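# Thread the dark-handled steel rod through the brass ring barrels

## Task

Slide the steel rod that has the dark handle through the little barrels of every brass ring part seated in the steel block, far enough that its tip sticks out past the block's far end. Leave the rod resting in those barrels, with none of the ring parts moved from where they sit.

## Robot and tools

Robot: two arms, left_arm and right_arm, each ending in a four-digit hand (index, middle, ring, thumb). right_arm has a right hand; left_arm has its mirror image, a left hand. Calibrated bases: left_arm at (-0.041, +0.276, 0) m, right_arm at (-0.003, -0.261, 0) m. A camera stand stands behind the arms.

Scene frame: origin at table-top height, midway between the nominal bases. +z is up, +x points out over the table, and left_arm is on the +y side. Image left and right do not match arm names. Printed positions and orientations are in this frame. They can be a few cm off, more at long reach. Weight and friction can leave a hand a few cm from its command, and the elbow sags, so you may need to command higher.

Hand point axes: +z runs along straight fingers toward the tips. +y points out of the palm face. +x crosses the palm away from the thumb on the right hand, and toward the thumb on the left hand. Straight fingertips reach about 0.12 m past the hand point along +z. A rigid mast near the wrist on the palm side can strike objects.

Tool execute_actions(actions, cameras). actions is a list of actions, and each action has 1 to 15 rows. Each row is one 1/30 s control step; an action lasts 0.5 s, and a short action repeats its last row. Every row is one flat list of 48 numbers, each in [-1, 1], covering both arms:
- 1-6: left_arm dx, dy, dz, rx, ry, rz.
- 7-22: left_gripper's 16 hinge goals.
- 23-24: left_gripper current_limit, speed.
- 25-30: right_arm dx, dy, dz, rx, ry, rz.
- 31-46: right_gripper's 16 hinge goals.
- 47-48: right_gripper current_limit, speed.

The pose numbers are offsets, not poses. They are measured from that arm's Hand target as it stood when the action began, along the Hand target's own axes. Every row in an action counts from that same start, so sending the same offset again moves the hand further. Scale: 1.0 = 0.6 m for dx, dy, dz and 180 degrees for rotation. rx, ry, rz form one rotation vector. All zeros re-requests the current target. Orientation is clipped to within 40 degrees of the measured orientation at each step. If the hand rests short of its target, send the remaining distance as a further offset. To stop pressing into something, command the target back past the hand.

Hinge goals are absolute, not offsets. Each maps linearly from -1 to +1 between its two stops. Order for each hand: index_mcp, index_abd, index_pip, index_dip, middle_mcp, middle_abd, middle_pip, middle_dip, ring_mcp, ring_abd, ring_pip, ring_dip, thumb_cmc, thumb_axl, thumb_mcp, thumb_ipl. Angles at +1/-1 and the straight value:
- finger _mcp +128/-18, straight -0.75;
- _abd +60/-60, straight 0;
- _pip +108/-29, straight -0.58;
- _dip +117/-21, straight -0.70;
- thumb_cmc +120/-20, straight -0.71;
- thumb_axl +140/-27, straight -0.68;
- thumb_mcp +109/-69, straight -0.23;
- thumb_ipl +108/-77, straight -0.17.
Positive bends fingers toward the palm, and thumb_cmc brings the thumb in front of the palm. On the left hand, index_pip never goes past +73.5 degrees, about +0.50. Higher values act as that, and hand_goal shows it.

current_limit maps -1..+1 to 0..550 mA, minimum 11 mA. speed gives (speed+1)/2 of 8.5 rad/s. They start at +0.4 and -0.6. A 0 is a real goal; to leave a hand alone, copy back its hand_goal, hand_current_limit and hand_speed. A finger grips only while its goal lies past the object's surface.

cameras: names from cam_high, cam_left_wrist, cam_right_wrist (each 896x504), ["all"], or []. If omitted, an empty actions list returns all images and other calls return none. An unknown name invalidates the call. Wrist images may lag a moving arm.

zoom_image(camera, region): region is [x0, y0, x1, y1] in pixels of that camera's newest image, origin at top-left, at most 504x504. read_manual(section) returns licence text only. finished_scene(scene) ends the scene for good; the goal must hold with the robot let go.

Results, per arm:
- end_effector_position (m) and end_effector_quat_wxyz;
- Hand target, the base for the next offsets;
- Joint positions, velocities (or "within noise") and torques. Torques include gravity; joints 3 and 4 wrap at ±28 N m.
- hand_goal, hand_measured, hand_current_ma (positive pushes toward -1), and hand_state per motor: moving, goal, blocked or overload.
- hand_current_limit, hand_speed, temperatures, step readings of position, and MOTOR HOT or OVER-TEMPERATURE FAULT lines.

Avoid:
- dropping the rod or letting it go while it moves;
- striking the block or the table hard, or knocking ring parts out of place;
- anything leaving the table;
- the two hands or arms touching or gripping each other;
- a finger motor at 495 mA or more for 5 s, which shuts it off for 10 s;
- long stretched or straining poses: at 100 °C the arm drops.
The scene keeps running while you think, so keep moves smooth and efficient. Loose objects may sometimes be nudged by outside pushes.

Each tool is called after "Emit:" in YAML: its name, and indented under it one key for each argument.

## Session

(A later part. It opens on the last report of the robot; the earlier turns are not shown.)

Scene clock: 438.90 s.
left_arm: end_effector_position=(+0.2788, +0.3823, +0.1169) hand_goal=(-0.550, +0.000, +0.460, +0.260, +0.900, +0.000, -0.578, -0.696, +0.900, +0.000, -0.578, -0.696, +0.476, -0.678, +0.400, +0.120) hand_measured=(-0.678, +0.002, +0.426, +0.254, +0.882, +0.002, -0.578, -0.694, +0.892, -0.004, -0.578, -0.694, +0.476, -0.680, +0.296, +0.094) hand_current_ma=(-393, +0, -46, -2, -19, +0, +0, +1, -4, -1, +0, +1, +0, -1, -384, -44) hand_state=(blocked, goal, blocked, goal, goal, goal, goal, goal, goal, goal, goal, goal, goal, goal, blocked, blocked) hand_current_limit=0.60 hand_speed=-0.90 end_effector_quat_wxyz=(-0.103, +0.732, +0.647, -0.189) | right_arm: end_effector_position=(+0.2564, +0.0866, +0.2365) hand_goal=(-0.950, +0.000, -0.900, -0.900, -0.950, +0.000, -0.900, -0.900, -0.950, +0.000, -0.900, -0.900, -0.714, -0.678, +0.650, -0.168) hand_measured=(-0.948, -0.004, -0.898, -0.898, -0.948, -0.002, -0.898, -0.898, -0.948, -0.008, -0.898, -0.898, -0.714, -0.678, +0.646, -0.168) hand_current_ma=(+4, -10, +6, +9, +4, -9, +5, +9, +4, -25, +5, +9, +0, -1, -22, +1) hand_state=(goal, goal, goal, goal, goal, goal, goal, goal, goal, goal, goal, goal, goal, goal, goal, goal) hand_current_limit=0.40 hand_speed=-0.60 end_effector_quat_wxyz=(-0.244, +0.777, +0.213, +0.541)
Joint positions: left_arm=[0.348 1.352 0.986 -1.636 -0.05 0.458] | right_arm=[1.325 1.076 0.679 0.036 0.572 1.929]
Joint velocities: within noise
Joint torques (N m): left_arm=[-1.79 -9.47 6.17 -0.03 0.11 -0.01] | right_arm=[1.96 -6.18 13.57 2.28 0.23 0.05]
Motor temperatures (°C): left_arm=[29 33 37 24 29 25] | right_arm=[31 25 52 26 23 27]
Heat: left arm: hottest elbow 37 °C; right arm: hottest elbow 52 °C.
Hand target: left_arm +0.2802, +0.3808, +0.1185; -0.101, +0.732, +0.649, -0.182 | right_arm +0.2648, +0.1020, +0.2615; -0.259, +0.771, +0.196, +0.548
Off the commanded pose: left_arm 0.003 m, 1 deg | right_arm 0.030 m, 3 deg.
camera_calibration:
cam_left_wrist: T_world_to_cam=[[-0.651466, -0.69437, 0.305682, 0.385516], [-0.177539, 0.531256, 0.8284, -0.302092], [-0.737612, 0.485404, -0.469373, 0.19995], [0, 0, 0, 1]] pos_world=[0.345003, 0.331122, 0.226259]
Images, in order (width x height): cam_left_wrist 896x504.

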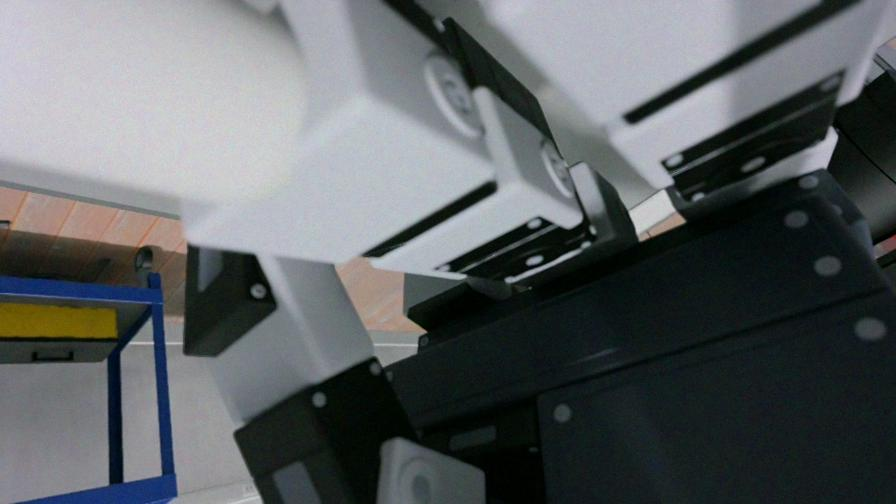

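Emit:
execute_actions:
  actions:
    - [[0.02533,-0.00354,-0.00227,0,0,0,-0.55,0,0.46,0.26,0.9,0,-0.577,-0.696,0.9,0,-0.577,-0.696,0.477,-0.678,0.40,0.12,0.6,-0.9,-0.0057,-0.0545,-0.089,0.0271,0.0394,-0.0792,-0.85,0,-0.576,-0.696,-0.85,0,-0.576,-0.696,-0.85,0,-0.576,-0.696,-0.714,-0.678,0.65,-0.168,0.4,-0.6]]
    - [[-0.00384,0.01134,-0.06043,-0.00038,-0.00107,-0.00254,-0.55,0,0.46,0.26,0.9,0,-0.577,-0.696,0.9,0,-0.577,-0.696,0.477,-0.678,0.40,0.12,0.6,-0.9,0.0217,-0.0368,-0.0593,0.0271,0.0394,-0.0792,-0.85,0,-0.576,-0.696,-0.85,0,-0.576,-0.696,-0.85,0,-0.576,-0.696,-0.714,-0.678,0.65,-0.168,0.4,-0.6]]
    - [[0.00647,0.01837,0.04372,0,0,0,-0.55,0,0.46,0.26,0.9,0,-0.577,-0.696,0.9,0,-0.577,-0.696,0.477,-0.678,0.40,0.12,0.6,-0.9,0.0377,-0.0343,-0.0527,0.0271,0.0394,-0.0792,-0.85,0,-0.576,-0.696,-0.85,0,-0.576,-0.696,-0.85,0,-0.576,-0.696,-0.714,-0.678,0.65,-0.168,0.4,-0.6]]
    - [[-0.00276,-0.03049,0.01322,0,0,0,-0.55,0,0.46,0.26,0.9,0,-0.577,-0.696,0.9,0,-0.577,-0.696,0.477,-0.678,0.40,0.12,0.6,-0.9,-0.0451,-0.0766,-0.014,0,0,0,-0.85,0,-0.576,-0.696,-0.85,0,-0.576,-0.696,-0.85,0,-0.576,-0.696,-0.714,-0.678,0.65,-0.168,0.4,-0.6]]
    - [[-0.01709,0.00171,0.00456,0,0,0,-0.55,0,0.46,0.26,0.9,0,-0.577,-0.696,0.9,0,-0.577,-0.696,0.477,-0.678,0.40,0.12,0.6,-0.9,-0.0451,-0.0766,-0.014,0,0,0,-0.85,0,-0.576,-0.696,-0.85,0,-0.576,-0.696,-0.85,0,-0.576,-0.696,-0.714,-0.678,0.65,-0.168,0.4,-0.6]]
  cameras: ["cam_right_wrist"]

Scene clock: 447.10 s.
left_arm: end_effector_position=(+0.2783, +0.3877, +0.1177) hand_goal=(-0.550, +0.000, +0.460, +0.260, +0.900, +0.000, -0.578, -0.696, +0.900, +0.000, -0.578, -0.696, +0.476, -0.678, +0.400, +0.120) hand_measured=(-0.678, +0.002, +0.426, +0.254, +0.882, +0.002, -0.578, -0.694, +0.892, -0.004, -0.578, -0.694, +0.476, -0.680, +0.296, +0.094) hand_current_ma=(-393, +0, -46, -2, -19, +0, +0, +1, -4, -1, +0, +1, +0, -1, -384, -44) hand_state=(blocked, goal, blocked, goal, goal, goal, goal, goal, goal, goal, goal, goal, goal, goal, blocked, blocked) hand_current_limit=0.60 hand_speed=-0.90 end_effector_quat_wxyz=(-0.102, +0.729, +0.650, -0.189) | right_arm: end_effector_position=(+0.0777, +0.0967, +0.2183) hand_goal=(-0.850, +0.000, -0.576, -0.696, -0.850, +0.000, -0.576, -0.696, -0.850, +0.000, -0.576, -0.696, -0.714, -0.678, +0.650, -0.168) hand_measured=(-0.856, -0.004, -0.578, -0.698, -0.854, -0.002, -0.578, -0.698, -0.854, -0.008, -0.578, -0.698, -0.714, -0.678, +0.646, -0.168) hand_current_ma=(-20, -10, -8, -10, -15, -9, -7, -10, -16, -25, -7, -9, -1, -4, -22, +1) hand_state=(goal, goal, goal, goal, goal, goal, goal, goal, goal, goal, goal, goal, goal, goal, goal, goal) hand_current_limit=0.40 hand_speed=-0.60 end_effector_quat_wxyz=(-0.167, +0.501, +0.477, +0.702)
Joint positions: left_arm=[0.363 1.353 0.99 -1.637 -0.053 0.464] | right_arm=[1.917 1.364 0.309 1.123 0.89 0.991]
Joint torques (N m): left_arm=[-2.02 -9.35 6.23 -0.06 0.14 -0.04] | right_arm=[2.78 -5.48 5.85 2.81 0.03 -0.24]
Heat: left arm: hottest elbow 37 °C; right arm: hottest elbow 52 °C.
Hand target: left_arm +0.2796, +0.3856, +0.1192; -0.100, +0.729, +0.652, -0.182 | right_arm +0.0751, +0.0987, +0.2181; -0.167, +0.497, +0.478, +0.705
Off the commanded pose: left_arm 0.003 m, 1 deg | right_arm 0.003 m, 1 deg.
Step readings (end_effector_position of left_arm | right_arm):
0: (+0.2788, +0.3823, +0.1169) | (+0.2564, +0.0866, +0.2365)
1: (+0.2788, +0.3823, +0.1169) | (+0.2565, +0.0863, +0.2367)
2: (+0.2788, +0.3825, +0.1169) | (+0.2550, +0.0859, +0.2393)
4: (+0.2783, +0.3847, +0.1168) | (+0.2482, +0.0852, +0.2474)
8: (+0.2765, +0.3907, +0.1167) | (+0.2177, +0.0946, +0.2635)
15: (+0.2757, +0.3928, +0.1167) | (+0.2054, +0.0959, +0.2731)
16: (+0.2757, +0.3927, +0.1167) | (+0.2056, +0.0951, +0.2728)
17: (+0.2756, +0.3926, +0.1172) | (+0.2039, +0.0941, +0.2738)
19: (+0.2751, +0.3917, +0.1211) | (+0.1972, +0.0906, +0.2757)
23: (+0.2840, +0.3938, +0.1350) | (+0.1734, +0.0898, +0.2786)
30: (+0.2890, +0.3943, +0.1417) | (+0.1665, +0.0891, +0.2871)
31: (+0.2890, +0.3943, +0.1415) | (+0.1665, +0.0888, +0.2878)
32: (+0.2893, +0.3944, +0.1410) | (+0.1642, +0.0887, +0.2895)
34: (+0.2928, +0.3958, +0.1387) | (+0.1569, +0.0866, +0.2926)
38: (+0.2985, +0.3981, +0.1314) | (+0.1350, +0.0841, +0.2969)
45: (+0.2984, +0.3981, +0.1259) | (+0.1279, +0.0819, +0.3049)
46: (+0.2983, +0.3981, +0.1257) | (+0.1278, +0.0813, +0.3058)
47: (+0.2978, +0.3979, +0.1251) | (+0.1267, +0.0799, +0.3054)
49: (+0.2934, +0.3964, +0.1218) | (+0.1230, +0.0779, +0.3005)
53: (+0.2828, +0.3934, +0.1166) | (+0.1083, +0.0848, +0.2740)
60: (+0.2815, +0.3933, +0.1189) | (+0.1031, +0.0880, +0.2611)
61: (+0.2815, +0.3933, +0.1190) | (+0.1033, +0.0874, +0.2619)
62: (+0.2814, +0.3932, +0.1189) | (+0.1021, +0.0866, +0.2616)
64: (+0.2803, +0.3919, +0.1184) | (+0.0978, +0.0870, +0.2560)
68: (+0.2781, +0.3890, +0.1175) | (+0.0818, +0.0958, +0.2285)
75: (+0.2783, +0.3876, +0.1177) | (+0.0777, +0.0972, +0.2159)
camera_calibration:
cam_right_wrist: T_world_to_cam=[[0.784197, -0.52509, -0.330628, 0.0908056], [-0.588095, -0.45897, -0.665951, 0.186694], [0.197936, 0.716678, -0.668726, 0.188946], [0, 0, 0, 1]] pos_world=[0.00118503, -0.00204566, 0.280705]
Images, in order (width x height): cam_right_wrist 896x504.

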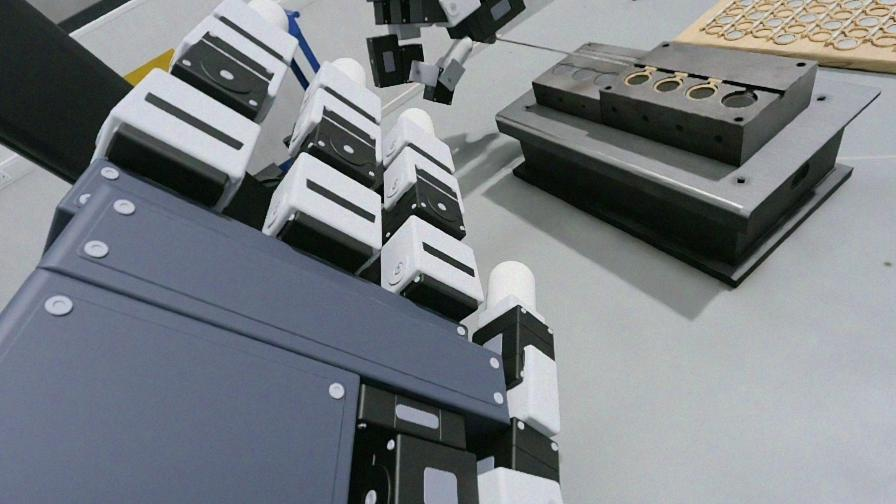

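Excellent view. Zoom in.

Emit:
zoom_image:
  camera: "cam_right_wrist"
  region: [580, 35, 680, 95]

Emit:
zoom_image:
  camera: "cam_right_wrist"
  region: [500, 20, 620, 92]

Emit:
zoom_image:
  camera: "cam_right_wrist"
  region: [630, 45, 730, 105]

Scaled by 5.040 from the camera's 896x504 image, which has a finer 1280x720 frame.

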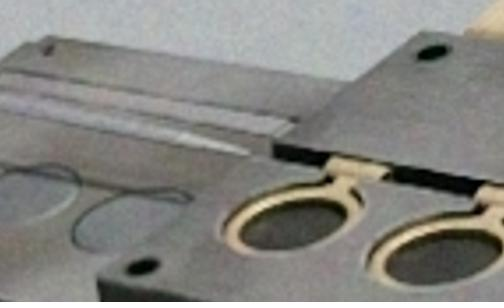

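Scaled by 4.200 from the camera's 896x504 image, which has a finer 1280x720 frame.

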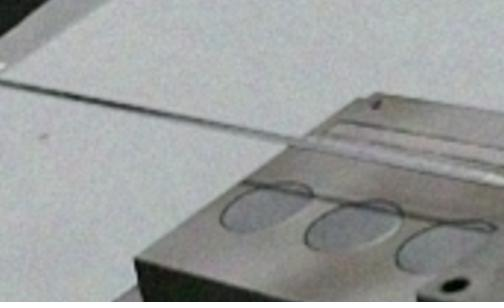

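Scaled by 5.040 from the camera's 896x504 image, which has a finer 1280x720 frame.

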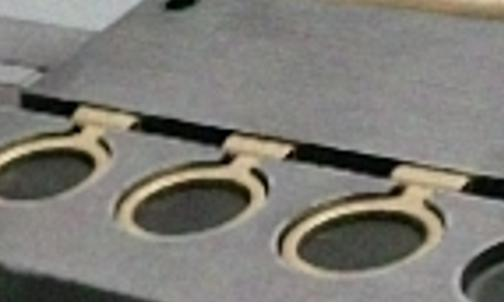

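Emit:
zoom_image:
  camera: "cam_right_wrist"
  region: [496, 25, 576, 73]

Emit:
zoom_image:
  camera: "cam_right_wrist"
  region: [565, 35, 645, 83]

Emit:
zoom_image:
  camera: "cam_right_wrist"
  region: [620, 50, 700, 98]

Scaled by 6.300 from the camera's 896x504 image, which has a finer 1280x720 frame.

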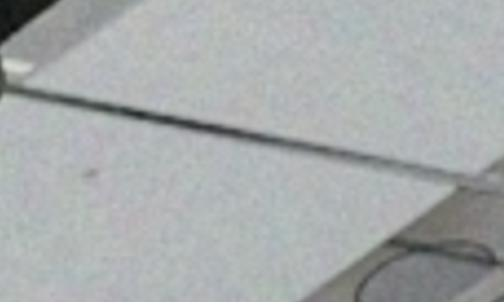

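Scaled by 6.300 from the camera's 896x504 image, which has a finer 1280x720 frame.

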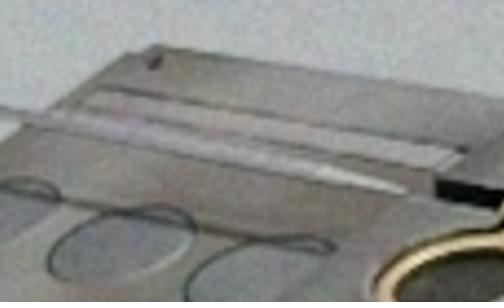

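Scaled by 6.300 from the camera's 896x504 image, which has a finer 1280x720 frame.

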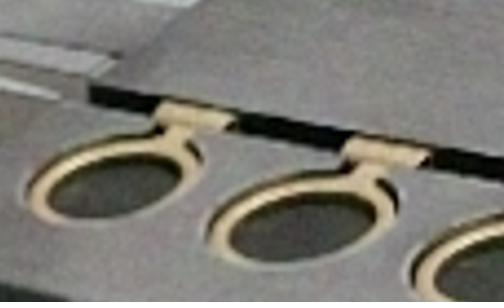

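Emit:
execute_actions:
  actions:
    - [[-0.00826,0.00078,0.0009,0,0,0,-0.55,0,0.46,0.26,0.9,0,-0.577,-0.696,0.9,0,-0.577,-0.696,0.477,-0.678,0.40,0.12,0.6,-0.9,0.0451,0.0766,0.014,0,0,0,-0.85,0,-0.576,-0.696,-0.85,0,-0.576,-0.696,-0.85,0,-0.576,-0.696,-0.714,-0.678,0.65,-0.168,0.4,-0.6]]
    - [[0,0,0,0,0,0,-0.55,0,0.46,0.26,0.9,0,-0.577,-0.696,0.9,0,-0.577,-0.696,0.477,-0.678,0.40,0.12,0.6,-0.9,0.0451,0.0766,0.014,0,0,0,-0.85,0,-0.576,-0.696,-0.85,0,-0.576,-0.696,-0.85,0,-0.576,-0.696,-0.714,-0.678,0.65,-0.168,0.4,-0.6]]
    - [[0,0,0,0,0,0,-0.55,0,0.46,0.26,0.9,0,-0.577,-0.696,0.9,0,-0.577,-0.696,0.477,-0.678,0.40,0.12,0.6,-0.9,0,0,0,0,0,0,-0.85,0,-0.576,-0.696,-0.85,0,-0.576,-0.696,-0.85,0,-0.576,-0.696,-0.714,-0.678,0.65,-0.168,0.4,-0.6]]
  cameras: ["cam_right_wrist"]

Emit:
zoom_image:
  camera: "cam_right_wrist"
  region: [545, 165, 625, 215]

Emit:
zoom_image:
  camera: "cam_right_wrist"
  region: [480, 130, 560, 180]

Scene clock: 455.60 s.
left_arm: end_effector_position=(+0.2784, +0.3826, +0.1177) hand_goal=(-0.550, +0.000, +0.460, +0.260, +0.900, +0.000, -0.578, -0.696, +0.900, +0.000, -0.578, -0.696, +0.476, -0.678, +0.400, +0.120) hand_measured=(-0.678, +0.002, +0.426, +0.254, +0.882, +0.002, -0.578, -0.694, +0.892, -0.004, -0.578, -0.694, +0.476, -0.680, +0.296, +0.094) hand_current_ma=(-393, +0, -46, -2, -19, +0, +0, +1, -4, -1, +0, +1, +0, -1, -384, -44) hand_state=(blocked, goal, blocked, goal, goal, goal, goal, goal, goal, goal, goal, goal, goal, goal, blocked, blocked) hand_current_limit=0.60 hand_speed=-0.90 end_effector_quat_wxyz=(-0.102, +0.729, +0.650, -0.188) | right_arm: end_effector_position=(+0.1233, +0.0711, +0.2850) hand_goal=(-0.850, +0.000, -0.576, -0.696, -0.850, +0.000, -0.576, -0.696, -0.850, +0.000, -0.576, -0.696, -0.714, -0.678, +0.650, -0.168) hand_measured=(-0.858, -0.004, -0.578, -0.698, -0.856, -0.002, -0.578, -0.698, -0.856, -0.008, -0.578, -0.698, -0.714, -0.680, +0.646, -0.168) hand_current_ma=(-29, -10, -8, -10, -23, -9, -7, -10, -24, -25, -7, -9, -3, -7, -22, +1) hand_state=(goal, goal, goal, goal, goal, goal, goal, goal, goal, goal, goal, goal, goal, goal, goal, goal) hand_current_limit=0.40 hand_speed=-0.60 end_effector_quat_wxyz=(-0.149, +0.494, +0.502, +0.694)
Joint positions: left_arm=[0.349 1.348 0.985 -1.637 -0.047 0.451] | right_arm=[1.762 0.917 0.312 0.616 0.726 0.983]
Joint torques (N m): left_arm=[-1.61 -9.35 6.12 -0.16 0.14 -0.04] | right_arm=[1.85 -4.25 12.48 2.04 -0.07 0.05]
Heat: left arm: hottest elbow 37 °C; right arm: hottest elbow 51 °C.
Hand target: left_arm +0.2794, +0.3807, +0.1192; -0.100, +0.729, +0.652, -0.182 | right_arm +0.1251, +0.0809, +0.3123; -0.167, +0.497, +0.477, +0.705
Off the commanded pose: left_arm 0.003 m, 1 deg | right_arm 0.029 m, 4 deg.
Step readings (end_effector_position of left_arm | right_arm):
0: (+0.2783, +0.3877, +0.1177) | (+0.0777, +0.0967, +0.2183)
1: (+0.2783, +0.3876, +0.1177) | (+0.0775, +0.0969, +0.2185)
2: (+0.2785, +0.3874, +0.1177) | (+0.0773, +0.0981, +0.2197)
4: (+0.2786, +0.3862, +0.1178) | (+0.0797, +0.0998, +0.2267)
8: (+0.2784, +0.3829, +0.1176) | (+0.0928, +0.0909, +0.2528)
15: (+0.2785, +0.3825, +0.1177) | (+0.0982, +0.0869, +0.2611)
16: (+0.2784, +0.3825, +0.1177) | (+0.0980, +0.0876, +0.2600)
17: (+0.2784, +0.3825, +0.1177) | (+0.0989, +0.0887, +0.2599)
19: (+0.2784, +0.3826, +0.1177) | (+0.1034, +0.0881, +0.2652)
23: (+0.2784, +0.3826, +0.1177) | (+0.1188, +0.0734, +0.2873)
30: (+0.2784, +0.3826, +0.1177) | (+0.1234, +0.0702, +0.2893)
31: (+0.2784, +0.3826, +0.1177) | (+0.1233, +0.0705, +0.2882)
32: (+0.2784, +0.3826, +0.1177) | (+0.1233, +0.0707, +0.2874)
34: (+0.2784, +0.3826, +0.1177) | (+0.1233, +0.0709, +0.2864)
38: (+0.2784, +0.3826, +0.1177) | (+0.1233, +0.0711, +0.2855)
45: (+0.2784, +0.3826, +0.1177) | (+0.1233, +0.0711, +0.2851)
camera_calibration:
cam_right_wrist: T_world_to_cam=[[0.797116, -0.535996, -0.278053, 0.0477845], [-0.565972, -0.502739, -0.653398, 0.243007], [0.210431, 0.678205, -0.7041, 0.254257], [0, 0, 0, 1]] pos_world=[0.0459418, -0.0246572, 0.35109]
Images, in order (width x height): cam_right_wrist 896x504.

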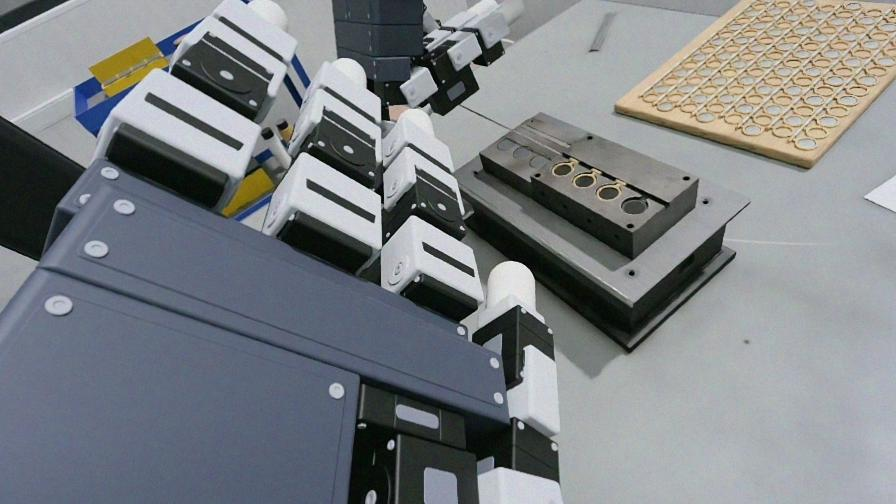

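Scaled by 6.300 from the camera's 896x504 image, which has a finer 1280x720 frame.

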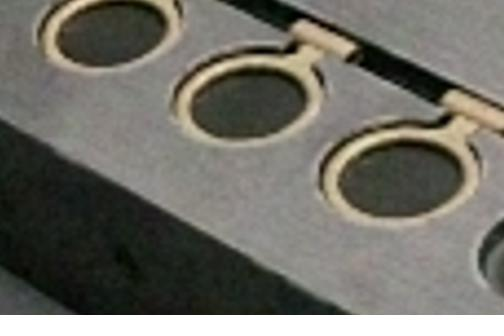

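Scaled by 6.300 from the camera's 896x504 image, which has a finer 1280x720 frame.

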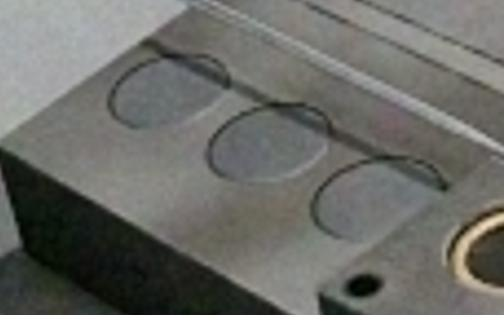

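Emit:
zoom_image:
  camera: "cam_right_wrist"
  region: [520, 130, 600, 180]

Emit:
zoom_image:
  camera: "cam_right_wrist"
  region: [465, 100, 545, 150]

Emit:
zoom_image:
  camera: "cam_right_wrist"
  region: [560, 150, 640, 200]

Scaled by 6.300 from the camera's 896x504 image, which has a finer 1280x720 frame.

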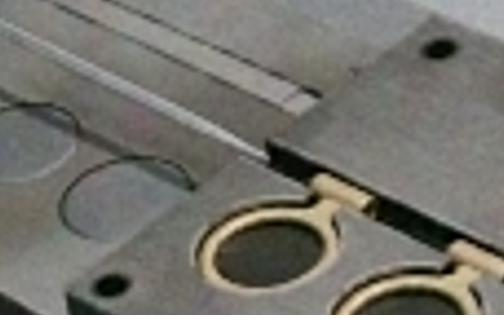

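Scaled by 6.300 from the camera's 896x504 image, which has a finer 1280x720 frame.

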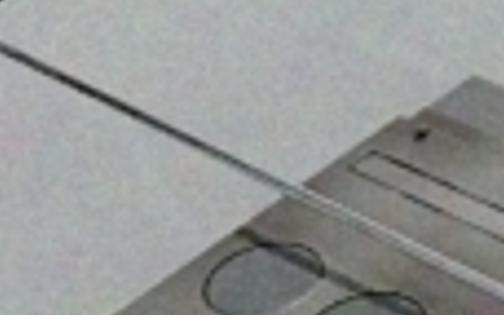

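Scaled by 6.300 from the camera's 896x504 image, which has a finer 1280x720 frame.

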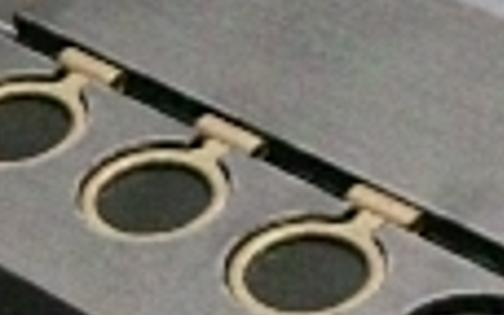

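Emit:
execute_actions:
  actions:
    - [[0,0,0,0,0,0,-0.55,0,0.46,0.26,0.9,0,-0.577,-0.696,0.9,0,-0.577,-0.696,0.477,-0.678,0.40,0.12,0.6,-0.9,-0.0513,0.0272,0.0445,-0.0271,-0.0394,0.0792,-0.95,0,-0.9,-0.9,-0.95,0,-0.9,-0.9,-0.95,0,-0.9,-0.9,-0.714,-0.678,0.65,-0.168,0.4,-0.6]]
    - [[0,0,0,0,0,0,-0.55,0,0.46,0.26,0.9,0,-0.577,-0.696,0.9,0,-0.577,-0.696,0.477,-0.678,0.40,0.12,0.6,-0.9,-0.0377,0.0343,0.0527,-0.0271,-0.0394,0.0792,-0.95,0,-0.9,-0.9,-0.95,0,-0.9,-0.9,-0.95,0,-0.9,-0.9,-0.714,-0.678,0.65,-0.168,0.4,-0.6]]
    - [[0,0,0,0,0,0,-0.55,0,0.46,0.26,0.9,0,-0.577,-0.696,0.9,0,-0.577,-0.696,0.477,-0.678,0.40,0.12,0.6,-0.9,-0.0192,0.0598,0.0831,-0.0271,-0.0394,0.0792,-0.95,0,-0.9,-0.9,-0.95,0,-0.9,-0.9,-0.95,0,-0.9,-0.9,-0.714,-0.678,0.65,-0.168,0.4,-0.6]]
    - [[0,0,0,0,0,0,-0.55,0,0.46,0.26,0.9,0,-0.577,-0.696,0.9,0,-0.577,-0.696,0.477,-0.678,0.40,0.12,0.6,-0.9,0,0,0,0,0,0,-0.95,0,-0.9,-0.9,-0.95,0,-0.9,-0.9,-0.95,0,-0.9,-0.9,-0.714,-0.678,0.65,-0.168,0.4,-0.6]]
  cameras: ["cam_right_wrist"]

Emit:
zoom_image:
  camera: "cam_right_wrist"
  region: [500, 165, 580, 205]

Emit:
zoom_image:
  camera: "cam_right_wrist"
  region: [430, 170, 510, 210]

Scene clock: 459.80 s.
left_arm: end_effector_position=(+0.2784, +0.3826, +0.1177) hand_goal=(-0.550, +0.000, +0.460, +0.260, +0.900, +0.000, -0.578, -0.696, +0.900, +0.000, -0.578, -0.696, +0.476, -0.678, +0.400, +0.120) hand_measured=(-0.678, +0.002, +0.426, +0.254, +0.882, +0.002, -0.578, -0.694, +0.892, -0.004, -0.578, -0.694, +0.476, -0.680, +0.296, +0.094) hand_current_ma=(-393, +0, -46, -2, -19, +0, +0, +1, -4, -1, +0, +1, +0, -1, -384, -44) hand_state=(blocked, goal, blocked, goal, goal, goal, goal, goal, goal, goal, goal, goal, goal, goal, blocked, blocked) hand_current_limit=0.60 hand_speed=-0.90 end_effector_quat_wxyz=(-0.102, +0.729, +0.650, -0.188) | right_arm: end_effector_position=(+0.2564, +0.0866, +0.2366) hand_goal=(-0.950, +0.000, -0.900, -0.900, -0.950, +0.000, -0.900, -0.900, -0.950, +0.000, -0.900, -0.900, -0.714, -0.678, +0.650, -0.168) hand_measured=(-0.948, -0.004, -0.898, -0.898, -0.948, -0.002, -0.898, -0.898, -0.948, -0.008, -0.898, -0.898, -0.714, -0.680, +0.646, -0.168) hand_current_ma=(+4, -10, +6, +9, +4, -9, +5, +9, +4, -25, +5, +9, -3, -6, -22, +1) hand_state=(goal, goal, goal, goal, goal, goal, goal, goal, goal, goal, goal, goal, goal, goal, goal, goal) hand_current_limit=0.40 hand_speed=-0.60 end_effector_quat_wxyz=(-0.243, +0.777, +0.213, +0.541)
Joint positions: left_arm=[0.349 1.348 0.985 -1.637 -0.047 0.451] | right_arm=[1.326 1.076 0.679 0.036 0.573 1.928]
Joint torques (N m): left_arm=[-1.85 -9.76 6.08 -0.1 0.14 -0.03] | right_arm=[1.44 -7.24 13.94 1.92 0.21 0.04]
Heat: left arm: hottest elbow 37 °C; right arm: hottest elbow 52 °C.
Hand target: left_arm +0.2794, +0.3807, +0.1192; -0.100, +0.729, +0.652, -0.182 | right_arm +0.2647, +0.1021, +0.2615; -0.259, +0.771, +0.196, +0.548
Off the commanded pose: left_arm 0.003 m, 1 deg | right_arm 0.031 m, 3 deg.
Step readings (end_effector_position of left_arm | right_arm):
0: (+0.2784, +0.3826, +0.1177) | (+0.1233, +0.0711, +0.2850)
1: (+0.2784, +0.3826, +0.1177) | (+0.1236, +0.0710, +0.2850)
2: (+0.2784, +0.3826, +0.1177) | (+0.1268, +0.0697, +0.2844)
4: (+0.2784, +0.3826, +0.1177) | (+0.1348, +0.0694, +0.2826)
8: (+0.2784, +0.3826, +0.1177) | (+0.1537, +0.0726, +0.2812)
15: (+0.2784, +0.3826, +0.1177) | (+0.1610, +0.0761, +0.2765)
16: (+0.2784, +0.3826, +0.1177) | (+0.1613, +0.0765, +0.2753)
17: (+0.2784, +0.3826, +0.1177) | (+0.1639, +0.0762, +0.2730)
19: (+0.2784, +0.3826, +0.1177) | (+0.1719, +0.0765, +0.2686)
23: (+0.2784, +0.3826, +0.1177) | (+0.1940, +0.0774, +0.2642)
30: (+0.2784, +0.3826, +0.1177) | (+0.2004, +0.0822, +0.2595)
31: (+0.2784, +0.3826, +0.1177) | (+0.2005, +0.0827, +0.2584)
32: (+0.2784, +0.3826, +0.1177) | (+0.2031, +0.0839, +0.2558)
34: (+0.2784, +0.3826, +0.1177) | (+0.2137, +0.0853, +0.2510)
38: (+0.2784, +0.3826, +0.1177) | (+0.2480, +0.0805, +0.2465)
45: (+0.2784, +0.3826, +0.1177) | (+0.2585, +0.0859, +0.2434)
46: (+0.2784, +0.3826, +0.1177) | (+0.2581, +0.0866, +0.2430)
47: (+0.2784, +0.3826, +0.1177) | (+0.2577, +0.0871, +0.2423)
49: (+0.2784, +0.3826, +0.1177) | (+0.2573, +0.0875, +0.2411)
53: (+0.2784, +0.3826, +0.1177) | (+0.2568, +0.0871, +0.2384)
60: (+0.2784, +0.3826, +0.1177) | (+0.2565, +0.0867, +0.2369)
camera_calibration:
cam_right_wrist: T_world_to_cam=[[0.119605, -0.581858, -0.804448, 0.238776], [-0.992675, -0.0561549, -0.106973, 0.23593], [0.0170695, 0.81135, -0.584312, 0.191216], [0, 0, 0, 1]] pos_world=[0.202379, -0.00296108, 0.329051]
Images, in order (width x height): cam_right_wrist 896x504.

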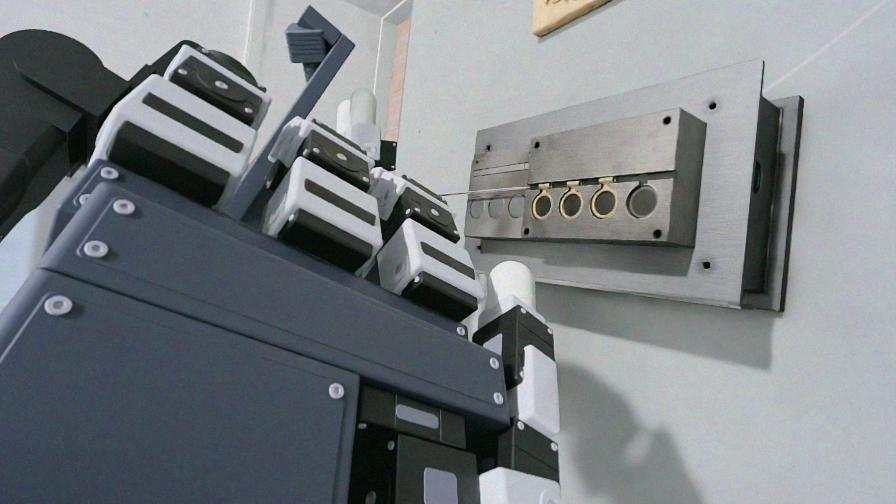

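Scaled by 6.300 from the camera's 896x504 image, which has a finer 1280x720 frame.

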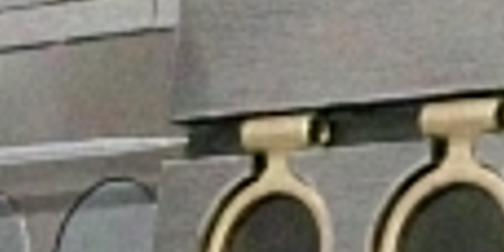

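Scaled by 6.300 from the camera's 896x504 image, which has a finer 1280x720 frame.

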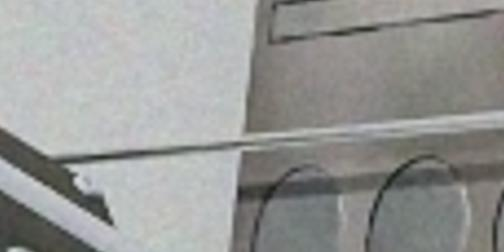

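Emit:
execute_actions:
  actions:
    - [[-0.00659,0.00033,0.00119,0,0,0,-0.55,0,0.46,0.26,0.9,0,-0.577,-0.696,0.9,0,-0.577,-0.696,0.477,-0.678,0.40,0.12,0.6,-0.9,0,0,0,0,0,0,-0.95,0,-0.9,-0.9,-0.95,0,-0.9,-0.9,-0.95,0,-0.9,-0.9,-0.714,-0.678,0.65,-0.168,0.4,-0.6]]
  cameras: ["cam_right_wrist"]

Emit:
zoom_image:
  camera: "cam_right_wrist"
  region: [500, 165, 580, 205]

Scene clock: 461.43 s.
left_arm: end_effector_position=(+0.2781, +0.3786, +0.1175) hand_goal=(-0.550, +0.000, +0.460, +0.260, +0.900, +0.000, -0.578, -0.696, +0.900, +0.000, -0.578, -0.696, +0.476, -0.678, +0.400, +0.120) hand_measured=(-0.678, +0.002, +0.426, +0.254, +0.882, +0.002, -0.578, -0.694, +0.892, -0.004, -0.578, -0.694, +0.476, -0.680, +0.296, +0.094) hand_current_ma=(-393, +0, -46, -2, -19, +0, +0, +1, -4, -1, +0, +1, +0, -1, -384, -44) hand_state=(blocked, goal, blocked, goal, goal, goal, goal, goal, goal, goal, goal, goal, goal, goal, blocked, blocked) hand_current_limit=0.60 hand_speed=-0.90 end_effector_quat_wxyz=(-0.102, +0.729, +0.650, -0.188) | right_arm: end_effector_position=(+0.2563, +0.0866, +0.2365) hand_goal=(-0.950, +0.000, -0.900, -0.900, -0.950, +0.000, -0.900, -0.900, -0.950, +0.000, -0.900, -0.900, -0.714, -0.678, +0.650, -0.168) hand_measured=(-0.948, -0.004, -0.898, -0.898, -0.948, -0.002, -0.898, -0.898, -0.948, -0.008, -0.898, -0.898, -0.714, -0.680, +0.646, -0.168) hand_current_ma=(+4, -10, +6, +9, +4, -9, +5, +9, +4, -25, +5, +9, -3, -6, -22, +1) hand_state=(goal, goal, goal, goal, goal, goal, goal, goal, goal, goal, goal, goal, goal, goal, goal, goal) hand_current_limit=0.40 hand_speed=-0.60 end_effector_quat_wxyz=(-0.244, +0.777, +0.213, +0.541)
Joint positions: left_arm=[0.338 1.344 0.981 -1.637 -0.043 0.441] | right_arm=[1.326 1.076 0.679 0.036 0.573 1.929]
Joint torques (N m): left_arm=[-1.67 -9.47 6.04 -0.18 0.13 -0.07] | right_arm=[2.08 -6.59 13.55 2.09 0.23 0.02]
Heat: left arm: hottest elbow 37 °C; right arm: hottest elbow 52 °C.
Hand target: left_arm +0.2790, +0.3766, +0.1190; -0.100, +0.729, +0.652, -0.182 | right_arm +0.2648, +0.1021, +0.2615; -0.259, +0.771, +0.196, +0.548
Off the commanded pose: left_arm 0.003 m, 1 deg | right_arm 0.031 m, 3 deg.
Step readings (end_effector_position of left_arm | right_arm):
0: (+0.2784, +0.3826, +0.1177) | (+0.2563, +0.0866, +0.2365)
1: (+0.2785, +0.3825, +0.1177) | (+0.2563, +0.0866, +0.2365)
2: (+0.2785, +0.3825, +0.1177) | (+0.2563, +0.0866, +0.2365)
4: (+0.2787, +0.3816, +0.1178) | (+0.2563, +0.0866, +0.2365)
8: (+0.2781, +0.3789, +0.1175) | (+0.2563, +0.0866, +0.2365)
15: (+0.2781, +0.3785, +0.1175) | (+0.2563, +0.0866, +0.2365)
camera_calibration:
cam_right_wrist: T_world_to_cam=[[0.11904, -0.581414, -0.804853, 0.238897], [-0.992744, -0.0558405, -0.106491, 0.235672], [0.0169722, 0.81169, -0.583842, 0.191107], [0, 0, 0, 1]] pos_world=[0.20228, -0.00306197, 0.32895]
Images, in order (width x height): cam_right_wrist 896x504.

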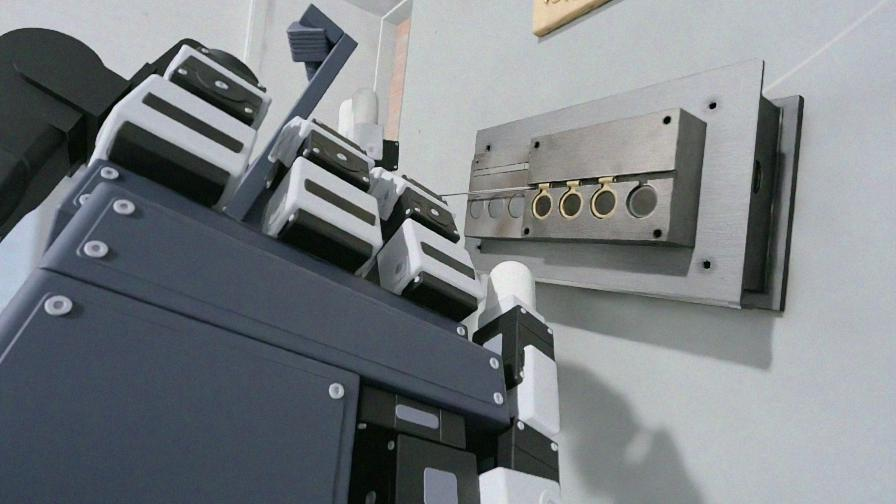

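Scaled by 6.300 from the camera's 896x504 image, which has a finer 1280x720 frame.

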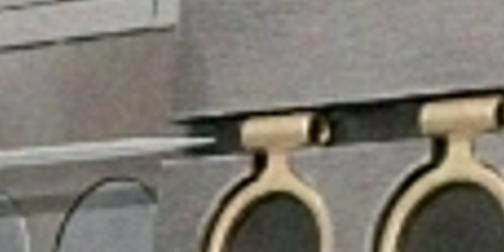

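Emit:
execute_actions:
  actions:
    - [[-0.0066,0.00065,0.0007,0,0,0,-0.55,0,0.46,0.26,0.9,0,-0.577,-0.696,0.9,0,-0.577,-0.696,0.477,-0.678,0.40,0.12,0.6,-0.9,0,0,0,0,0,0,-0.95,0,-0.9,-0.9,-0.95,0,-0.9,-0.9,-0.95,0,-0.9,-0.9,-0.714,-0.678,0.65,-0.168,0.4,-0.6]]
  cameras: ["cam_right_wrist"]

Emit:
zoom_image:
  camera: "cam_right_wrist"
  region: [500, 165, 580, 205]

Scene clock: 462.67 s.
left_arm: end_effector_position=(+0.2794, +0.3751, +0.1187) hand_goal=(-0.550, +0.000, +0.460, +0.260, +0.900, +0.000, -0.578, -0.696, +0.900, +0.000, -0.578, -0.696, +0.476, -0.678, +0.400, +0.120) hand_measured=(-0.678, +0.002, +0.426, +0.254, +0.882, +0.002, -0.578, -0.694, +0.892, -0.004, -0.578, -0.694, +0.476, -0.680, +0.296, +0.094) hand_current_ma=(-393, +0, -46, -2, -19, +0, +0, +1, -4, -1, +0, +1, +0, -1, -384, -44) hand_state=(blocked, goal, blocked, goal, goal, goal, goal, goal, goal, goal, goal, goal, goal, goal, blocked, blocked) hand_current_limit=0.60 hand_speed=-0.90 end_effector_quat_wxyz=(-0.101, +0.729, +0.651, -0.186) | right_arm: end_effector_position=(+0.2563, +0.0866, +0.2365) hand_goal=(-0.950, +0.000, -0.900, -0.900, -0.950, +0.000, -0.900, -0.900, -0.950, +0.000, -0.900, -0.900, -0.714, -0.678, +0.650, -0.168) hand_measured=(-0.948, -0.004, -0.898, -0.898, -0.948, -0.002, -0.898, -0.898, -0.948, -0.008, -0.898, -0.898, -0.714, -0.680, +0.646, -0.168) hand_current_ma=(+4, -10, +6, +9, +4, -9, +5, +9, +4, -25, +5, +9, -3, -6, -22, +1) hand_state=(goal, goal, goal, goal, goal, goal, goal, goal, goal, goal, goal, goal, goal, goal, goal, goal) hand_current_limit=0.40 hand_speed=-0.60 end_effector_quat_wxyz=(-0.244, +0.777, +0.213, +0.541)
Joint positions: left_arm=[0.326 1.34 0.981 -1.637 -0.038 0.43] | right_arm=[1.326 1.076 0.679 0.036 0.573 1.929]
Joint torques (N m): left_arm=[-1.55 -9.23 6.02 -0.18 0.12 -0.02] | right_arm=[1.26 -5.95 13.52 2.03 0.13 0.07]
Heat: left arm: hottest elbow 37 °C; right arm: hottest elbow 53 °C.
Hand target: left_arm +0.2789, +0.3726, +0.1190; -0.100, +0.729, +0.652, -0.182 | right_arm +0.2648, +0.1021, +0.2615; -0.259, +0.771, +0.196, +0.548
Off the commanded pose: left_arm 0.003 m, 1 deg | right_arm 0.031 m, 3 deg.
Step readings (end_effector_position of left_arm | right_arm):
0: (+0.2781, +0.3786, +0.1175) | (+0.2563, +0.0866, +0.2365)
1: (+0.2781, +0.3786, +0.1175) | (+0.2563, +0.0866, +0.2365)
2: (+0.2781, +0.3785, +0.1175) | (+0.2563, +0.0866, +0.2365)
4: (+0.2785, +0.3775, +0.1178) | (+0.2563, +0.0866, +0.2365)
8: (+0.2793, +0.3753, +0.1184) | (+0.2563, +0.0866, +0.2365)
15: (+0.2794, +0.3751, +0.1187) | (+0.2563, +0.0866, +0.2365)
camera_calibration:
cam_right_wrist: T_world_to_cam=[[0.11904, -0.581414, -0.804853, 0.238897], [-0.992744, -0.0558405, -0.106491, 0.235672], [0.0169722, 0.81169, -0.583842, 0.191107], [0, 0, 0, 1]] pos_world=[0.20228, -0.00306197, 0.32895]
Images, in order (width x height): cam_right_wrist 896x504.

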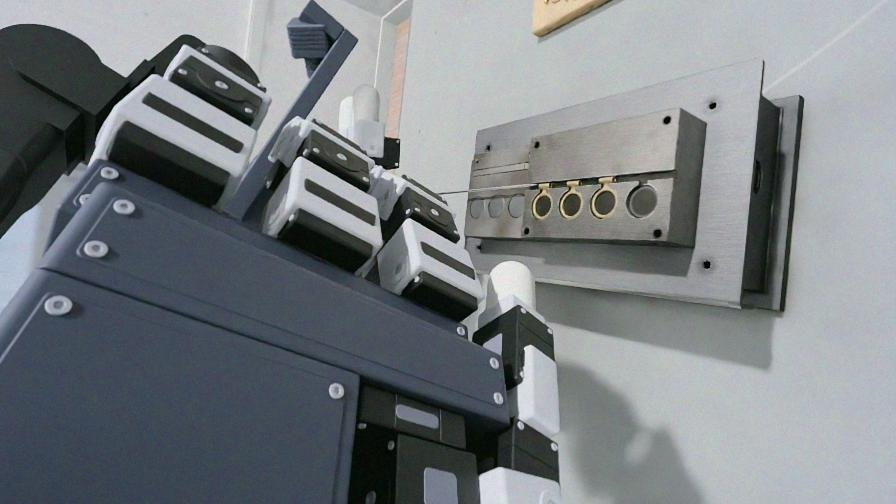

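Scaled by 6.300 from the camera's 896x504 image, which has a finer 1280x720 frame.

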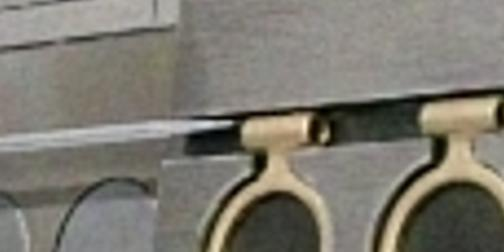

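Emit:
execute_actions:
  actions:
    - [[0.00002,-0.00084,0.00144,0,0,0,-0.55,0,0.46,0.26,0.9,0,-0.577,-0.696,0.9,0,-0.577,-0.696,0.477,-0.678,0.40,0.12,0.6,-0.9,0,0,0,0,0,0,-0.95,0,-0.9,-0.9,-0.95,0,-0.9,-0.9,-0.95,0,-0.9,-0.9,-0.714,-0.678,0.65,-0.168,0.4,-0.6],[0.00002,-0.00084,0.00144,0,0,0,-0.55,0,0.46,0.26,0.9,0,-0.577,-0.696,0.9,0,-0.577,-0.696,0.477,-0.678,0.40,0.12,0.6,-0.9,0,0,0,0,0,0,-0.95,0,-0.9,-0.9,-0.95,0,-0.9,-0.9,-0.95,0,-0.9,-0.9,-0.714,-0.678,0.65,-0.168,0.4,-0.6],[0.00002,-0.00084,0.00144,0,0,0,-0.55,0,0.46,0.26,0.9,0,-0.577,-0.696,0.9,0,-0.577,-0.696,0.477,-0.678,0.40,0.12,0.6,-0.9,0,0,0,0,0,0,-0.95,0,-0.9,-0.9,-0.95,0,-0.9,-0.9,-0.95,0,-0.9,-0.9,-0.714,-0.678,0.65,-0.168,0.4,-0.6],[0,0,0,0,0,0,-0.55,0,0.46,0.26,0.9,0,-0.577,-0.696,0.9,0,-0.577,-0.696,0.477,-0.678,0.40,0.12,0.6,-0.9,0,0,0,0,0,0,-0.95,0,-0.9,-0.9,-0.95,0,-0.9,-0.9,-0.95,0,-0.9,-0.9,-0.714,-0.678,0.65,-0.168,0.4,-0.6]]
  cameras: ["cam_right_wrist"]

Emit:
zoom_image:
  camera: "cam_right_wrist"
  region: [500, 165, 580, 205]

Scene clock: 464.60 s.
left_arm: end_effector_position=(+0.2774, +0.3745, +0.1171) hand_goal=(-0.550, +0.000, +0.460, +0.260, +0.900, +0.000, -0.578, -0.696, +0.900, +0.000, -0.578, -0.696, +0.476, -0.678, +0.400, +0.120) hand_measured=(-0.678, +0.002, +0.426, +0.254, +0.882, +0.002, -0.578, -0.694, +0.892, -0.004, -0.578, -0.694, +0.476, -0.680, +0.296, +0.094) hand_current_ma=(-393, +0, -46, -2, -19, +0, +0, +1, -4, -1, +0, +1, +0, -1, -384, -44) hand_state=(blocked, goal, blocked, goal, goal, goal, goal, goal, goal, goal, goal, goal, goal, goal, blocked, blocked) hand_current_limit=0.60 hand_speed=-0.90 end_effector_quat_wxyz=(-0.102, +0.729, +0.650, -0.189) | right_arm: end_effector_position=(+0.2563, +0.0866, +0.2365) hand_goal=(-0.950, +0.000, -0.900, -0.900, -0.950, +0.000, -0.900, -0.900, -0.950, +0.000, -0.900, -0.900, -0.714, -0.678, +0.650, -0.168) hand_measured=(-0.948, -0.004, -0.898, -0.898, -0.948, -0.002, -0.898, -0.898, -0.948, -0.008, -0.898, -0.898, -0.714, -0.680, +0.646, -0.168) hand_current_ma=(+4, -10, +6, +9, +4, -9, +5, +9, +4, -25, +5, +9, -3, -6, -22, +1) hand_state=(goal, goal, goal, goal, goal, goal, goal, goal, goal, goal, goal, goal, goal, goal, goal, goal) hand_current_limit=0.40 hand_speed=-0.60 end_effector_quat_wxyz=(-0.244, +0.777, +0.213, +0.541)
Joint positions: left_arm=[0.326 1.34 0.976 -1.637 -0.038 0.43] | right_arm=[1.326 1.076 0.679 0.036 0.573 1.929]
Joint torques (N m): left_arm=[-1.61 -9 6.26 -0.18 0.14 0.01] | right_arm=[1.9 -5.36 13.68 2.32 0.2 0.07]
Heat: left arm: hottest elbow 37 °C; right arm: hottest elbow 53 °C.
Hand target: left_arm +0.2788, +0.3726, +0.1189; -0.100, +0.729, +0.652, -0.182 | right_arm +0.2648, +0.1021, +0.2615; -0.259, +0.771, +0.196, +0.548
Off the commanded pose: left_arm 0.003 m, 1 deg | right_arm 0.031 m, 3 deg.
Step readings (end_effector_position of left_arm | right_arm):
0: (+0.2794, +0.3752, +0.1187) | (+0.2563, +0.0866, +0.2365)
1: (+0.2792, +0.3751, +0.1186) | (+0.2563, +0.0866, +0.2365)
2: (+0.2790, +0.3750, +0.1183) | (+0.2563, +0.0866, +0.2365)
4: (+0.2780, +0.3747, +0.1176) | (+0.2563, +0.0866, +0.2365)
8: (+0.2774, +0.3745, +0.1171) | (+0.2563, +0.0866, +0.2365)
15: (+0.2774, +0.3745, +0.1171) | (+0.2563, +0.0866, +0.2365)
camera_calibration:
cam_right_wrist: T_world_to_cam=[[0.11904, -0.581414, -0.804853, 0.238897], [-0.992744, -0.0558405, -0.106491, 0.235672], [0.0169722, 0.81169, -0.583842, 0.191107], [0, 0, 0, 1]] pos_world=[0.20228, -0.00306197, 0.32895]
Images, in order (width x height): cam_right_wrist 896x504.

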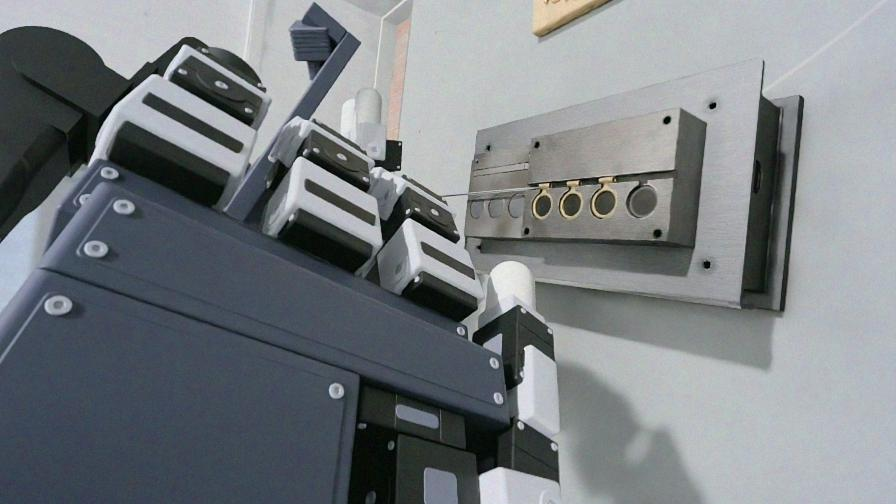

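Scaled by 6.300 from the camera's 896x504 image, which has a finer 1280x720 frame.

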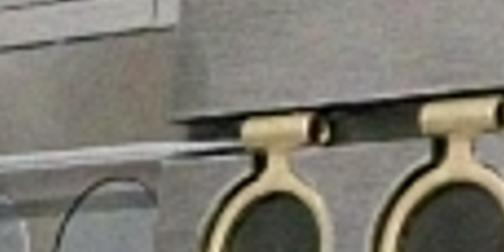

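Emit:
execute_actions:
  actions:
    - [[-0.00245,0.00105,-0.00062,0,0,0,-0.55,0,0.46,0.26,0.9,0,-0.577,-0.696,0.9,0,-0.577,-0.696,0.477,-0.678,0.40,0.12,0.6,-0.9,0,0,0,0,0,0,-0.95,0,-0.9,-0.9,-0.95,0,-0.9,-0.9,-0.95,0,-0.9,-0.9,-0.714,-0.678,0.65,-0.168,0.4,-0.6]]
  cameras: ["cam_right_wrist"]

Emit:
zoom_image:
  camera: "cam_right_wrist"
  region: [500, 165, 580, 205]

Scene clock: 466.87 s.
left_arm: end_effector_position=(+0.2779, +0.3731, +0.1171) hand_goal=(-0.550, +0.000, +0.460, +0.260, +0.900, +0.000, -0.578, -0.696, +0.900, +0.000, -0.578, -0.696, +0.476, -0.678, +0.400, +0.120) hand_measured=(-0.678, +0.002, +0.426, +0.254, +0.882, +0.002, -0.578, -0.694, +0.892, -0.004, -0.578, -0.694, +0.476, -0.680, +0.296, +0.094) hand_current_ma=(-393, +0, -46, -2, -19, +0, +0, +1, -4, -1, +0, +1, +0, -1, -384, -44) hand_state=(blocked, goal, blocked, goal, goal, goal, goal, goal, goal, goal, goal, goal, goal, goal, blocked, blocked) hand_current_limit=0.60 hand_speed=-0.90 end_effector_quat_wxyz=(-0.102, +0.729, +0.650, -0.189) | right_arm: end_effector_position=(+0.2563, +0.0866, +0.2365) hand_goal=(-0.950, +0.000, -0.900, -0.900, -0.950, +0.000, -0.900, -0.900, -0.950, +0.000, -0.900, -0.900, -0.714, -0.678, +0.650, -0.168) hand_measured=(-0.948, -0.004, -0.898, -0.898, -0.948, -0.002, -0.898, -0.898, -0.948, -0.008, -0.898, -0.898, -0.714, -0.680, +0.646, -0.168) hand_current_ma=(+4, -10, +6, +9, +4, -9, +5, +9, +4, -25, +5, +9, -3, -6, -22, +1) hand_state=(goal, goal, goal, goal, goal, goal, goal, goal, goal, goal, goal, goal, goal, goal, goal, goal) hand_current_limit=0.40 hand_speed=-0.60 end_effector_quat_wxyz=(-0.244, +0.777, +0.213, +0.541)
Joint positions: left_arm=[0.322 1.34 0.976 -1.637 -0.036 0.426] | right_arm=[1.326 1.076 0.679 0.036 0.573 1.929]
Joint torques (N m): left_arm=[-1.85 -9.11 6.31 -0.23 0.12 0.02] | right_arm=[0.38 -6.12 13.89 2.3 0.2 0.03]
Heat: left arm: hottest elbow 37 °C; right arm: hottest elbow 54 °C.
Hand target: left_arm +0.2794, +0.3711, +0.1192; -0.100, +0.729, +0.652, -0.182 | right_arm +0.2648, +0.1021, +0.2615; -0.259, +0.771, +0.196, +0.548
Off the commanded pose: left_arm 0.003 m, 1 deg | right_arm 0.031 m, 3 deg.
Step readings (end_effector_position of left_arm | right_arm):
0: (+0.2774, +0.3745, +0.1171) | (+0.2563, +0.0866, +0.2365)
1: (+0.2774, +0.3745, +0.1171) | (+0.2563, +0.0866, +0.2365)
2: (+0.2774, +0.3745, +0.1171) | (+0.2563, +0.0866, +0.2365)
4: (+0.2776, +0.3740, +0.1171) | (+0.2563, +0.0866, +0.2365)
8: (+0.2778, +0.3732, +0.1171) | (+0.2563, +0.0866, +0.2365)
15: (+0.2779, +0.3730, +0.1171) | (+0.2563, +0.0866, +0.2365)
camera_calibration:
cam_right_wrist: T_world_to_cam=[[0.11904, -0.581414, -0.804853, 0.238897], [-0.992744, -0.0558405, -0.106491, 0.235672], [0.0169722, 0.81169, -0.583842, 0.191107], [0, 0, 0, 1]] pos_world=[0.20228, -0.00306197, 0.32895]
Images, in order (width x height): cam_right_wrist 896x504.

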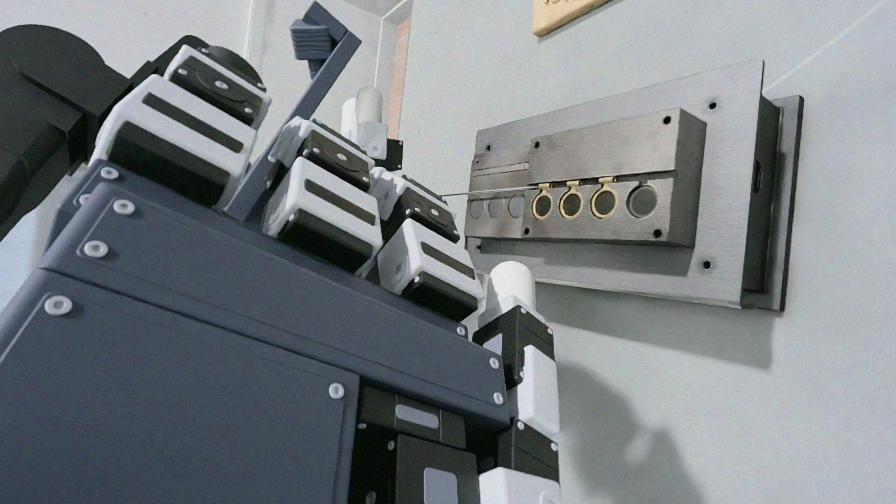

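Scaled by 6.300 from the camera's 896x504 image, which has a finer 1280x720 frame.

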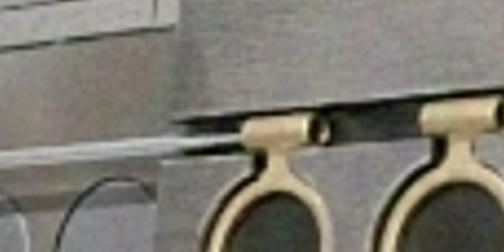

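Emit:
execute_actions:
  actions:
    - [[-0.00494,0.00065,0.00046,0,0,0,-0.55,0,0.46,0.26,0.9,0,-0.577,-0.696,0.9,0,-0.577,-0.696,0.477,-0.678,0.40,0.12,0.6,-0.9,0,0,0,0,0,0,-0.95,0,-0.9,-0.9,-0.95,0,-0.9,-0.9,-0.95,0,-0.9,-0.9,-0.714,-0.678,0.65,-0.168,0.4,-0.6]]
  cameras: ["cam_right_wrist"]

Emit:
zoom_image:
  camera: "cam_right_wrist"
  region: [500, 165, 580, 205]

Scene clock: 468.30 s.
left_arm: end_effector_position=(+0.2789, +0.3702, +0.1175) hand_goal=(-0.550, +0.000, +0.460, +0.260, +0.900, +0.000, -0.578, -0.696, +0.900, +0.000, -0.578, -0.696, +0.476, -0.678, +0.400, +0.120) hand_measured=(-0.678, +0.002, +0.426, +0.254, +0.882, +0.002, -0.578, -0.694, +0.892, -0.004, -0.578, -0.694, +0.476, -0.680, +0.296, +0.094) hand_current_ma=(-393, +0, -46, -2, -19, +0, +0, +1, -4, -1, +0, +1, +0, -1, -384, -44) hand_state=(blocked, goal, blocked, goal, goal, goal, goal, goal, goal, goal, goal, goal, goal, goal, blocked, blocked) hand_current_limit=0.60 hand_speed=-0.90 end_effector_quat_wxyz=(-0.101, +0.729, +0.650, -0.188) | right_arm: end_effector_position=(+0.2563, +0.0866, +0.2365) hand_goal=(-0.950, +0.000, -0.900, -0.900, -0.950, +0.000, -0.900, -0.900, -0.950, +0.000, -0.900, -0.900, -0.714, -0.678, +0.650, -0.168) hand_measured=(-0.948, -0.004, -0.898, -0.898, -0.948, -0.002, -0.898, -0.898, -0.948, -0.008, -0.898, -0.898, -0.714, -0.680, +0.646, -0.168) hand_current_ma=(+4, -10, +6, +9, +4, -9, +5, +9, +4, -25, +5, +9, -3, -6, -22, +1) hand_state=(goal, goal, goal, goal, goal, goal, goal, goal, goal, goal, goal, goal, goal, goal, goal, goal) hand_current_limit=0.40 hand_speed=-0.60 end_effector_quat_wxyz=(-0.244, +0.777, +0.213, +0.541)
Joint positions: left_arm=[0.312 1.339 0.976 -1.637 -0.032 0.418] | right_arm=[1.326 1.076 0.679 0.036 0.573 1.929]
Joint torques (N m): left_arm=[-1.61 -9.35 6.16 -0.1 0.17 0] | right_arm=[1.61 -5.95 13.81 2.22 0.2 0.03]
Heat: left arm: hottest elbow 37 °C; right arm: hottest elbow 54 °C.
Hand target: left_arm +0.2795, +0.3681, +0.1193; -0.100, +0.729, +0.652, -0.182 | right_arm +0.2648, +0.1021, +0.2615; -0.259, +0.771, +0.196, +0.548
Off the commanded pose: left_arm 0.003 m, 1 deg | right_arm 0.031 m, 3 deg.
Step readings (end_effector_position of left_arm | right_arm):
0: (+0.2779, +0.3731, +0.1171) | (+0.2563, +0.0866, +0.2365)
1: (+0.2779, +0.3730, +0.1171) | (+0.2563, +0.0866, +0.2365)
2: (+0.2780, +0.3729, +0.1171) | (+0.2563, +0.0866, +0.2365)
4: (+0.2782, +0.3723, +0.1172) | (+0.2563, +0.0866, +0.2365)
8: (+0.2788, +0.3704, +0.1173) | (+0.2563, +0.0866, +0.2365)
15: (+0.2789, +0.3702, +0.1175) | (+0.2563, +0.0866, +0.2365)
camera_calibration:
cam_right_wrist: T_world_to_cam=[[0.11904, -0.581414, -0.804853, 0.238897], [-0.992744, -0.0558405, -0.106491, 0.235672], [0.0169722, 0.81169, -0.583842, 0.191107], [0, 0, 0, 1]] pos_world=[0.20228, -0.00306197, 0.32895]
Images, in order (width x height): cam_right_wrist 896x504.

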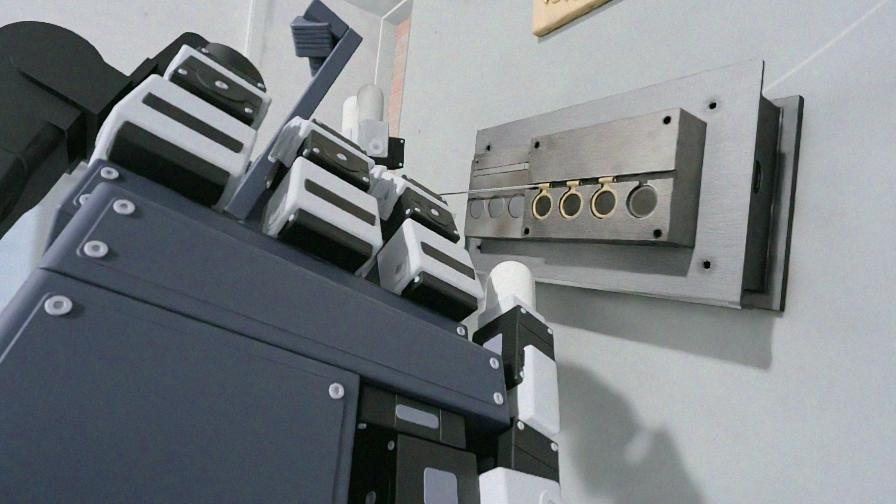

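Scaled by 6.300 from the camera's 896x504 image, which has a finer 1280x720 frame.

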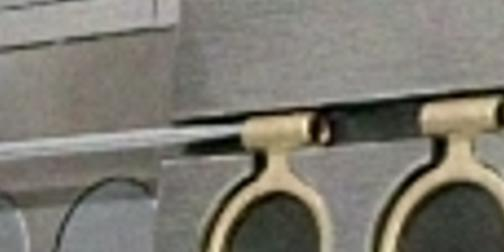

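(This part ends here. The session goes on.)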